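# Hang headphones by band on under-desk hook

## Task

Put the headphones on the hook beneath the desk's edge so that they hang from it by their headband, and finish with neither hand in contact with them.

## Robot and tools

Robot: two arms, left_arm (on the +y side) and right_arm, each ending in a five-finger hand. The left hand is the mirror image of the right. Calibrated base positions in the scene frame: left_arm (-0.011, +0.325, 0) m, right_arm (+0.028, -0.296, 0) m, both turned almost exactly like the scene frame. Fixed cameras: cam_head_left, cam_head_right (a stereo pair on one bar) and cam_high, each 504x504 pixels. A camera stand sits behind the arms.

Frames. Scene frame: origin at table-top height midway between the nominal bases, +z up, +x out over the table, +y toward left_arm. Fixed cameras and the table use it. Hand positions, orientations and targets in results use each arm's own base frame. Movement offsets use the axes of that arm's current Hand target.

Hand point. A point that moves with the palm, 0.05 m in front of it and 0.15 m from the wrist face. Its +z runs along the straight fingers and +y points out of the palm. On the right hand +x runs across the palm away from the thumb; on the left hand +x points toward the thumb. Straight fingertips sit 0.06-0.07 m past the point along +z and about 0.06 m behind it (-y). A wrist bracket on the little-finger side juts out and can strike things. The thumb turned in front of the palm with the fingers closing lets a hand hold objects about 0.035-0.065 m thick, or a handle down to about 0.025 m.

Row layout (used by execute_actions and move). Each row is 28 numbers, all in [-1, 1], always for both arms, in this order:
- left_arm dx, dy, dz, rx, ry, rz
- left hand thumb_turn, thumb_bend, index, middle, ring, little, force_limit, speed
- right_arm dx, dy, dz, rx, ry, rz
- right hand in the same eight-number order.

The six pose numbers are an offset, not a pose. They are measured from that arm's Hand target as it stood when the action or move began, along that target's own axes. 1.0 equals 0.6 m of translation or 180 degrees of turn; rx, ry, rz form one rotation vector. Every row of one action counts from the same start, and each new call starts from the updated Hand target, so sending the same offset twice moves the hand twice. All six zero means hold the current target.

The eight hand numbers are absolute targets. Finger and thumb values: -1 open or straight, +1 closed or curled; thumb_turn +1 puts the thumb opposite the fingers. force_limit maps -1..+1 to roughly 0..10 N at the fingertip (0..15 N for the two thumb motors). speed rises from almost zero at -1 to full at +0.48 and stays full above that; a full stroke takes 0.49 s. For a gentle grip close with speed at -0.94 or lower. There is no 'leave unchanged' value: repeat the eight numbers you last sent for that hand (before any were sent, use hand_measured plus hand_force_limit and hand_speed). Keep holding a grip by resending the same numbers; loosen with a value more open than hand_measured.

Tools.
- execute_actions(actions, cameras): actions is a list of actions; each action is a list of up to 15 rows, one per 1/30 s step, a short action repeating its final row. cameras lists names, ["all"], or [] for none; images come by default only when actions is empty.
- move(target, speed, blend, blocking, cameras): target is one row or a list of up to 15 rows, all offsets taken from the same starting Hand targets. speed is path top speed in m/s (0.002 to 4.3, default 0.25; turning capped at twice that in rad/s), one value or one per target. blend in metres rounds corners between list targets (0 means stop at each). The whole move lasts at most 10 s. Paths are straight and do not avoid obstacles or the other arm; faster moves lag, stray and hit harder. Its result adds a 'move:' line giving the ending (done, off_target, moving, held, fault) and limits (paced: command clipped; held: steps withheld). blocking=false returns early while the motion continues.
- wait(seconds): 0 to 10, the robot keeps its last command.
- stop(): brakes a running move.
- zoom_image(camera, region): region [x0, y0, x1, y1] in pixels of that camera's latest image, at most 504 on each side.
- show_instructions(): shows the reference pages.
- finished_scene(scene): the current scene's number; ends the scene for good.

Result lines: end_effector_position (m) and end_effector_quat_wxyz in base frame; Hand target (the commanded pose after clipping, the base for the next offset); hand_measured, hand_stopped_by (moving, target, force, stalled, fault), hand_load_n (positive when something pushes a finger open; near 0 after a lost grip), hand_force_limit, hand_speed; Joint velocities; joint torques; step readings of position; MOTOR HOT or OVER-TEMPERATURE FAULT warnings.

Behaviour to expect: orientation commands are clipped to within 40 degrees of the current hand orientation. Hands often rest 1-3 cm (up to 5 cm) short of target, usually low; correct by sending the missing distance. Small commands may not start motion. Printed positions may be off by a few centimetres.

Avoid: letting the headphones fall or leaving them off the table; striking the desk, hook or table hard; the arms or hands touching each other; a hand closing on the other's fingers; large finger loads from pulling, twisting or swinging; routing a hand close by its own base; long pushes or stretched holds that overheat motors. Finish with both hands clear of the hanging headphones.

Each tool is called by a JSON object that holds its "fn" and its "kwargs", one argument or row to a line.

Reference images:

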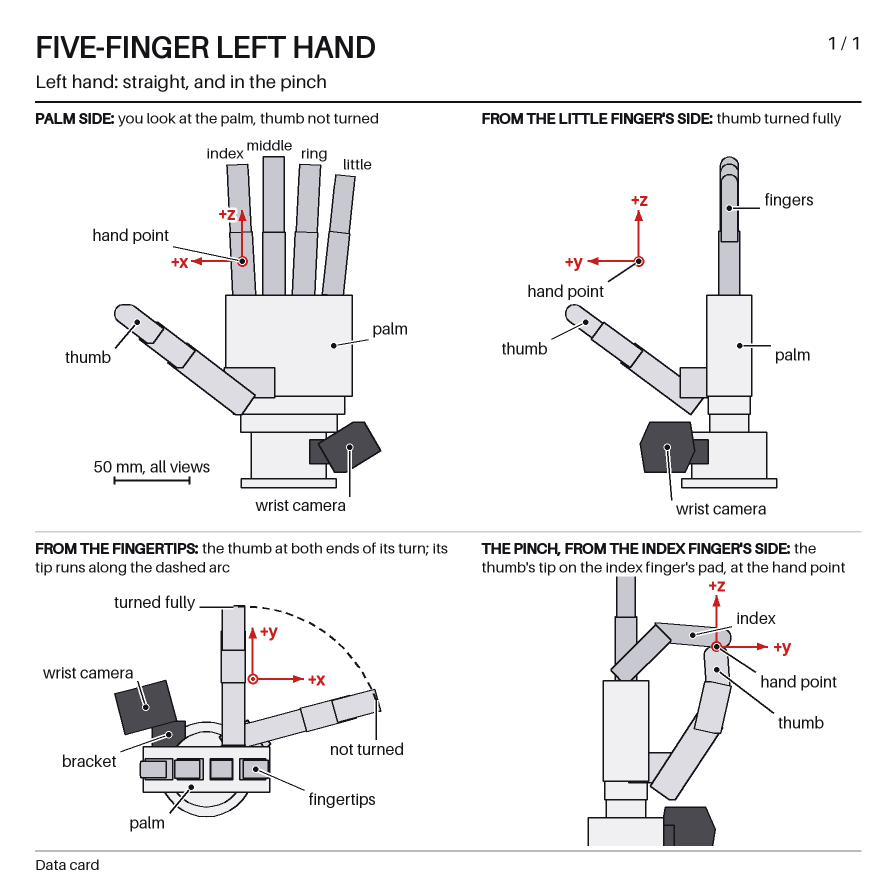

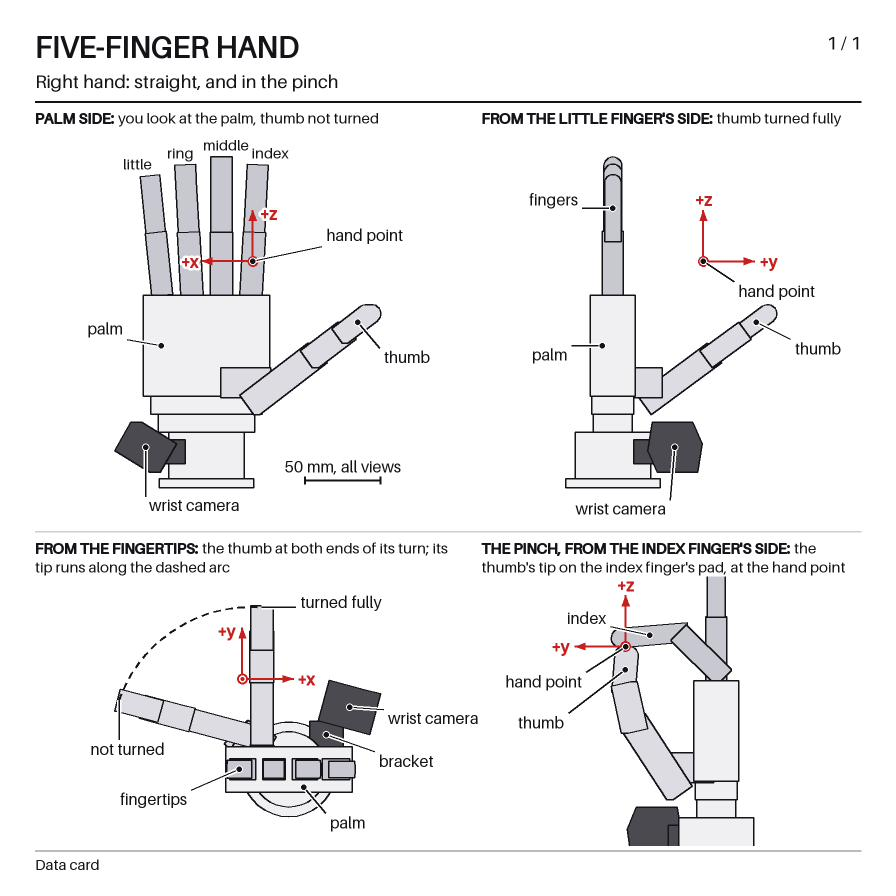

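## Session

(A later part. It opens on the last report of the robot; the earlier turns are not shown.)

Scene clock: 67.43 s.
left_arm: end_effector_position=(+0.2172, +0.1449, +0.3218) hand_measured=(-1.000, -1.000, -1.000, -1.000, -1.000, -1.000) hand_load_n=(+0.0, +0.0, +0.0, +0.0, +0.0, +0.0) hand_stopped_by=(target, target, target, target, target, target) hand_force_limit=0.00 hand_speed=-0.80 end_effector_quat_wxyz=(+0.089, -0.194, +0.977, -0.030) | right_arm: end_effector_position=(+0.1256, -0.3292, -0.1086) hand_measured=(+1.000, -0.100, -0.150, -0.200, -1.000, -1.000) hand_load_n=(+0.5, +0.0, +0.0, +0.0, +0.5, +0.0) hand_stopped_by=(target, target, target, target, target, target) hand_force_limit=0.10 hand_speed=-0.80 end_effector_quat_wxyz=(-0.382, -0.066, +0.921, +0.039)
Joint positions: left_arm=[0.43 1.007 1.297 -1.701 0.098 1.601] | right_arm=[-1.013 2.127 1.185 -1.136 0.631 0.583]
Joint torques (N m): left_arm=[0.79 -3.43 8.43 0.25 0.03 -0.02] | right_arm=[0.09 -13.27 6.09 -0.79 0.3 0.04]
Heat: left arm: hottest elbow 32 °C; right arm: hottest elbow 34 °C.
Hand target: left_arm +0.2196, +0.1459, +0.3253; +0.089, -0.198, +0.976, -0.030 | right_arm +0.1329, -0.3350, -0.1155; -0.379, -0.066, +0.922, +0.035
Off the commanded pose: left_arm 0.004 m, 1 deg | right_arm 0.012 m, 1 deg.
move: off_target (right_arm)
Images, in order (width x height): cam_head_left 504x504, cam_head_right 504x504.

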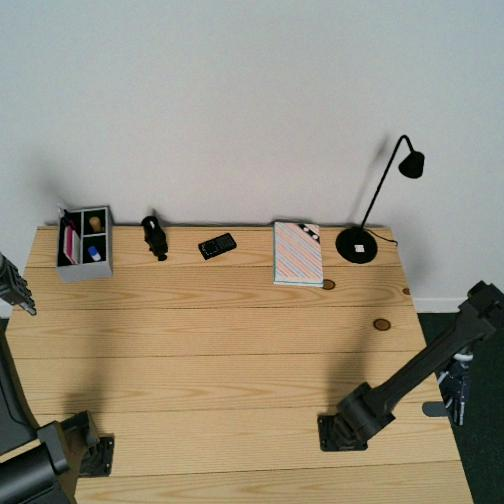

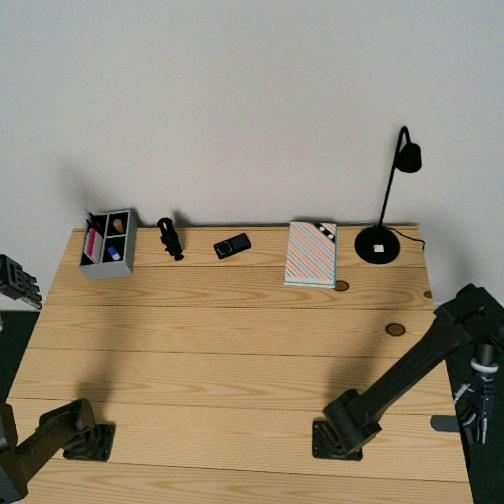

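{"fn": "move", "kwargs": {
  "target": [0,0,0,0,0,0,-1,-1,-1,-1,-1,-1,0,-0.8, 0,0,0,0,0,0,1,-0.15,-1,-1,-1,-1,0.1,-0.5],
  "speed": 0.04,
  "cameras": ["cam_head_right","cam_head_left"]
}}

{"fn": "zoom_image", "kwargs": {
  "camera": "cam_head_right",
  "region": [424, 390, 504, 470]
}}

Scene clock: 68.73 s.
left_arm: end_effector_position=(+0.2172, +0.1449, +0.3218) hand_measured=(-1.000, -1.000, -1.000, -1.000, -1.000, -1.000) hand_load_n=(+0.0, +0.0, +0.0, +0.0, +0.0, +0.0) hand_stopped_by=(target, target, target, target, target, target) hand_force_limit=0.00 hand_speed=-0.80 end_effector_quat_wxyz=(+0.089, -0.194, +0.977, -0.030) | right_arm: end_effector_position=(+0.1256, -0.3292, -0.1086) hand_measured=(+1.000, -0.150, -1.000, -1.000, -1.000, -1.000) hand_load_n=(+0.0, +0.0, +0.0, +0.0, +0.0, +0.0) hand_stopped_by=(target, target, target, target, target, target) hand_force_limit=0.10 hand_speed=-0.50 end_effector_quat_wxyz=(-0.382, -0.066, +0.921, +0.039)
Joint positions: left_arm=[0.43 1.007 1.297 -1.701 0.098 1.601] | right_arm=[-1.013 2.127 1.185 -1.136 0.631 0.583]
Joint torques (N m): left_arm=[0.44 -2.14 8.32 0.44 0.04 -0.02] | right_arm=[0.15 -13.27 6.19 -0.85 0.29 0.08]
Heat: left arm: hottest elbow 32 °C; right arm: hottest elbow 34 °C.
Hand target: left_arm +0.2196, +0.1459, +0.3253; +0.089, -0.198, +0.976, -0.030 | right_arm +0.1329, -0.3350, -0.1155; -0.379, -0.066, +0.922, +0.035
Off the commanded pose: left_arm 0.004 m, 1 deg | right_arm 0.012 m, 1 deg.
move: off_target (right_arm)
Images, in order (width x height): cam_head_left 504x504, cam_head_right 504x504.

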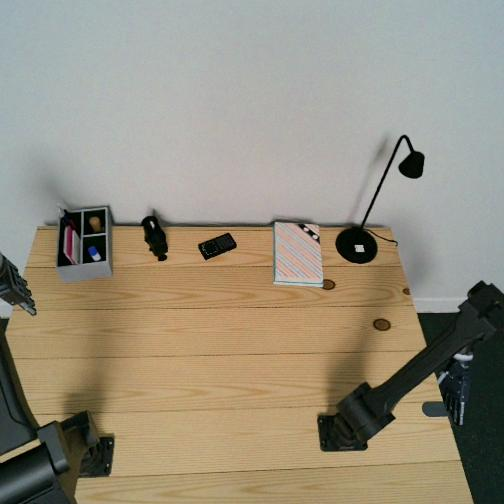

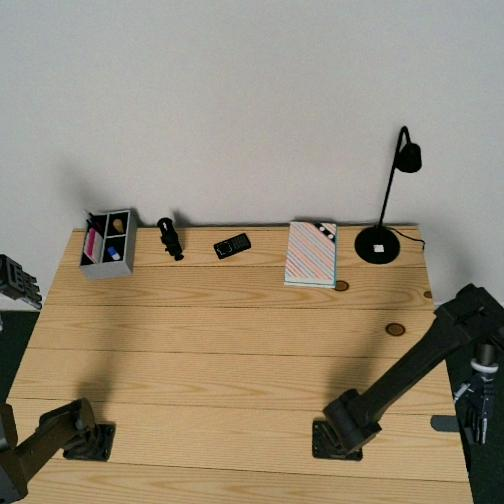

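Scaled by 6.300 from the camera's 504x504 image, which has a finer 720x720 frame.

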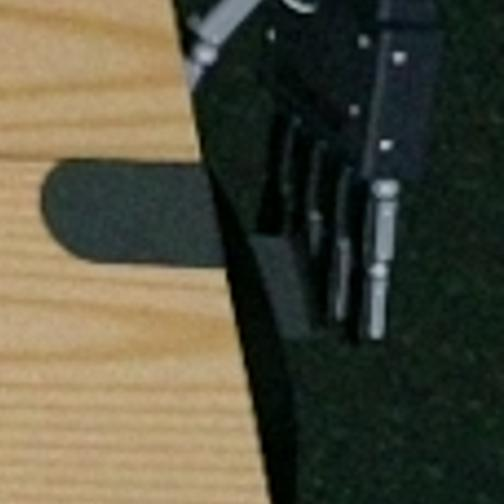

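{"fn": "move", "kwargs": {
  "target": [0,0,0,0,0,0,-1,-1,-1,-1,-1,-1,0,-0.8, 0.036,-0.1965,-0.0247,0,0,0,1,-0.15,-1,-1,-1,-1,0.1,-0.5],
  "speed": 0.08,
  "cameras": ["all"]
}}

{"fn": "zoom_image", "kwargs": {
  "camera": "cam_head_right",
  "region": [424, 390, 504, 470]
}}

{"fn": "zoom_image", "kwargs": {
  "camera": "cam_head_left",
  "region": [414, 370, 494, 450]
}}

Scene clock: 71.03 s.
left_arm: end_effector_position=(+0.2172, +0.1449, +0.3218) hand_measured=(-1.000, -1.000, -1.000, -1.000, -1.000, -1.000) hand_load_n=(+0.0, +0.0, +0.0, +0.0, +0.0, +0.0) hand_stopped_by=(target, target, target, target, target, target) hand_force_limit=0.00 hand_speed=-0.80 end_effector_quat_wxyz=(+0.089, -0.194, +0.977, -0.030) | right_arm: end_effector_position=(+0.1412, -0.4498, -0.0966) hand_measured=(+1.000, -0.150, -1.000, -1.000, -1.000, -1.000) hand_load_n=(+0.0, +0.0, +0.0, +0.5, +0.0, +0.0) hand_stopped_by=(target, target, target, target, target, target) hand_force_limit=0.10 hand_speed=-0.50 end_effector_quat_wxyz=(-0.376, -0.062, +0.924, +0.026)
Joint positions: left_arm=[0.43 1.007 1.297 -1.701 0.098 1.601] | right_arm=[-1.101 2.271 1.555 -1.271 0.671 0.483]
Joint torques (N m): left_arm=[0.62 -2.61 8.44 0.29 0.06 0] | right_arm=[-0.85 -15.68 8.55 -1.16 0.58 -0.08]
Heat: left arm: hottest elbow 32 °C; right arm: hottest elbow 34 °C.
Hand target: left_arm +0.2196, +0.1459, +0.3253; +0.089, -0.198, +0.976, -0.030 | right_arm +0.1392, -0.4549, -0.1034; -0.379, -0.066, +0.922, +0.035
Off the commanded pose: left_arm 0.004 m, 1 deg | right_arm 0.009 m, 1 deg.
move: done

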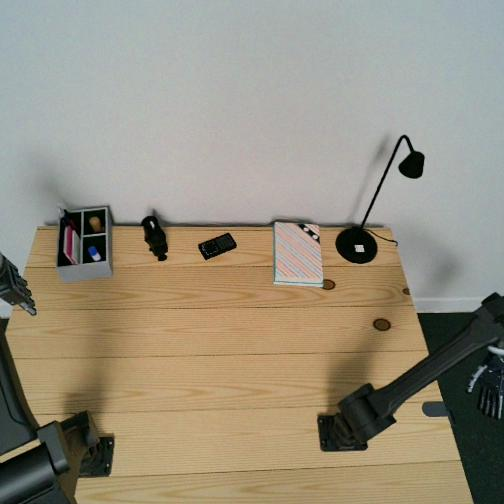

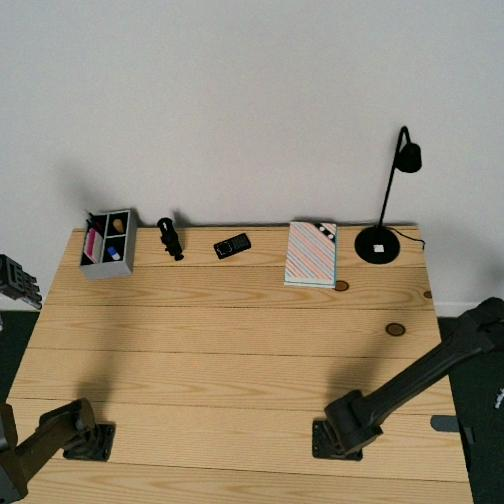

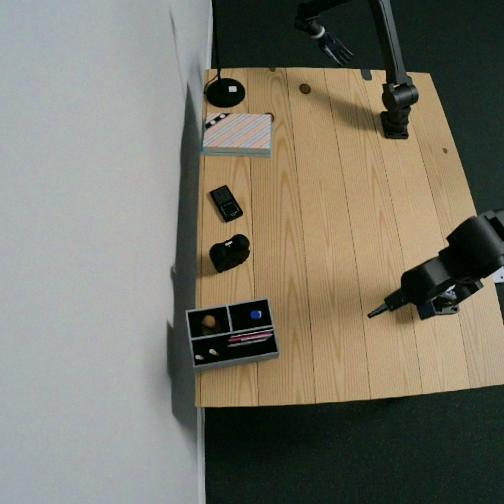

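Scaled by 6.300 from the camera's 504x504 image, which has a finer 720x720 frame.

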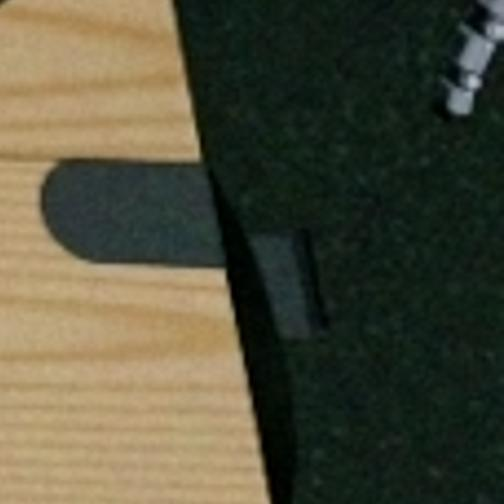

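Scaled by 6.300 from the camera's 504x504 image, which has a finer 720x720 frame.

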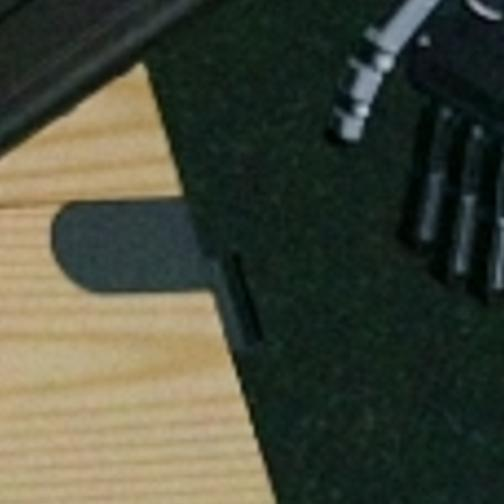

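{"fn": "wait", "kwargs": {
  "seconds": 2,
  "cameras": ["cam_head_right"]
}}

{"fn": "zoom_image", "kwargs": {
  "camera": "cam_head_right",
  "region": [424, 390, 504, 470]
}}

Scene clock: 73.13 s.
left_arm: end_effector_position=(+0.2172, +0.1449, +0.3218) hand_measured=(-1.000, -1.000, -1.000, -1.000, -1.000, -1.000) hand_load_n=(+0.0, +0.0, +0.0, +0.0, +0.0, +0.0) hand_stopped_by=(target, target, target, target, target, target) hand_force_limit=0.00 hand_speed=-0.80 end_effector_quat_wxyz=(+0.089, -0.194, +0.977, -0.030) | right_arm: end_effector_position=(+0.1412, -0.4498, -0.0966) hand_measured=(+1.000, -0.150, -1.000, -1.000, -1.000, -1.000) hand_load_n=(+0.0, +0.0, +0.0, +0.0, +0.0, +0.0) hand_stopped_by=(target, target, target, target, target, target) hand_force_limit=0.10 hand_speed=-0.50 end_effector_quat_wxyz=(-0.376, -0.062, +0.924, +0.026)
Joint positions: left_arm=[0.43 1.007 1.297 -1.701 0.098 1.601] | right_arm=[-1.101 2.271 1.555 -1.271 0.671 0.483]
Joint torques (N m): left_arm=[0.67 -2.08 8.18 0.34 0.03 0] | right_arm=[-1.14 -16.03 8.53 -1.33 0.65 -0.09]
Heat: left arm: hottest elbow 32 °C; right arm: hottest elbow 34 °C.
Hand target: left_arm +0.2196, +0.1459, +0.3253; +0.089, -0.198, +0.976, -0.030 | right_arm +0.1392, -0.4549, -0.1034; -0.379, -0.066, +0.922, +0.035
Off the commanded pose: left_arm 0.004 m, 1 deg | right_arm 0.009 m, 1 deg.
wait: 2.00 s; at rest by 0.07 s
Images, in order (width x height): cam_head_right 504x504.

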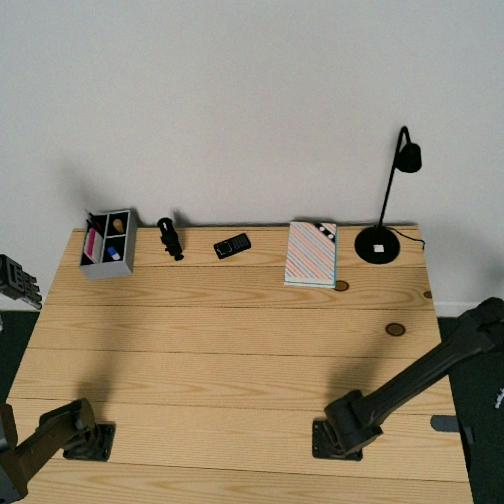

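Scaled by 6.300 from the camera's 504x504 image, which has a finer 720x720 frame.

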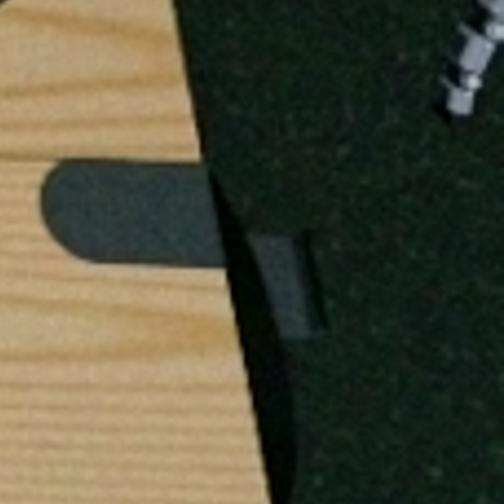

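Stable and unchanged. Finish.

{"fn": "finished_scene", "kwargs": {
  "scene": 2
}}

The scene is finished: the task was done.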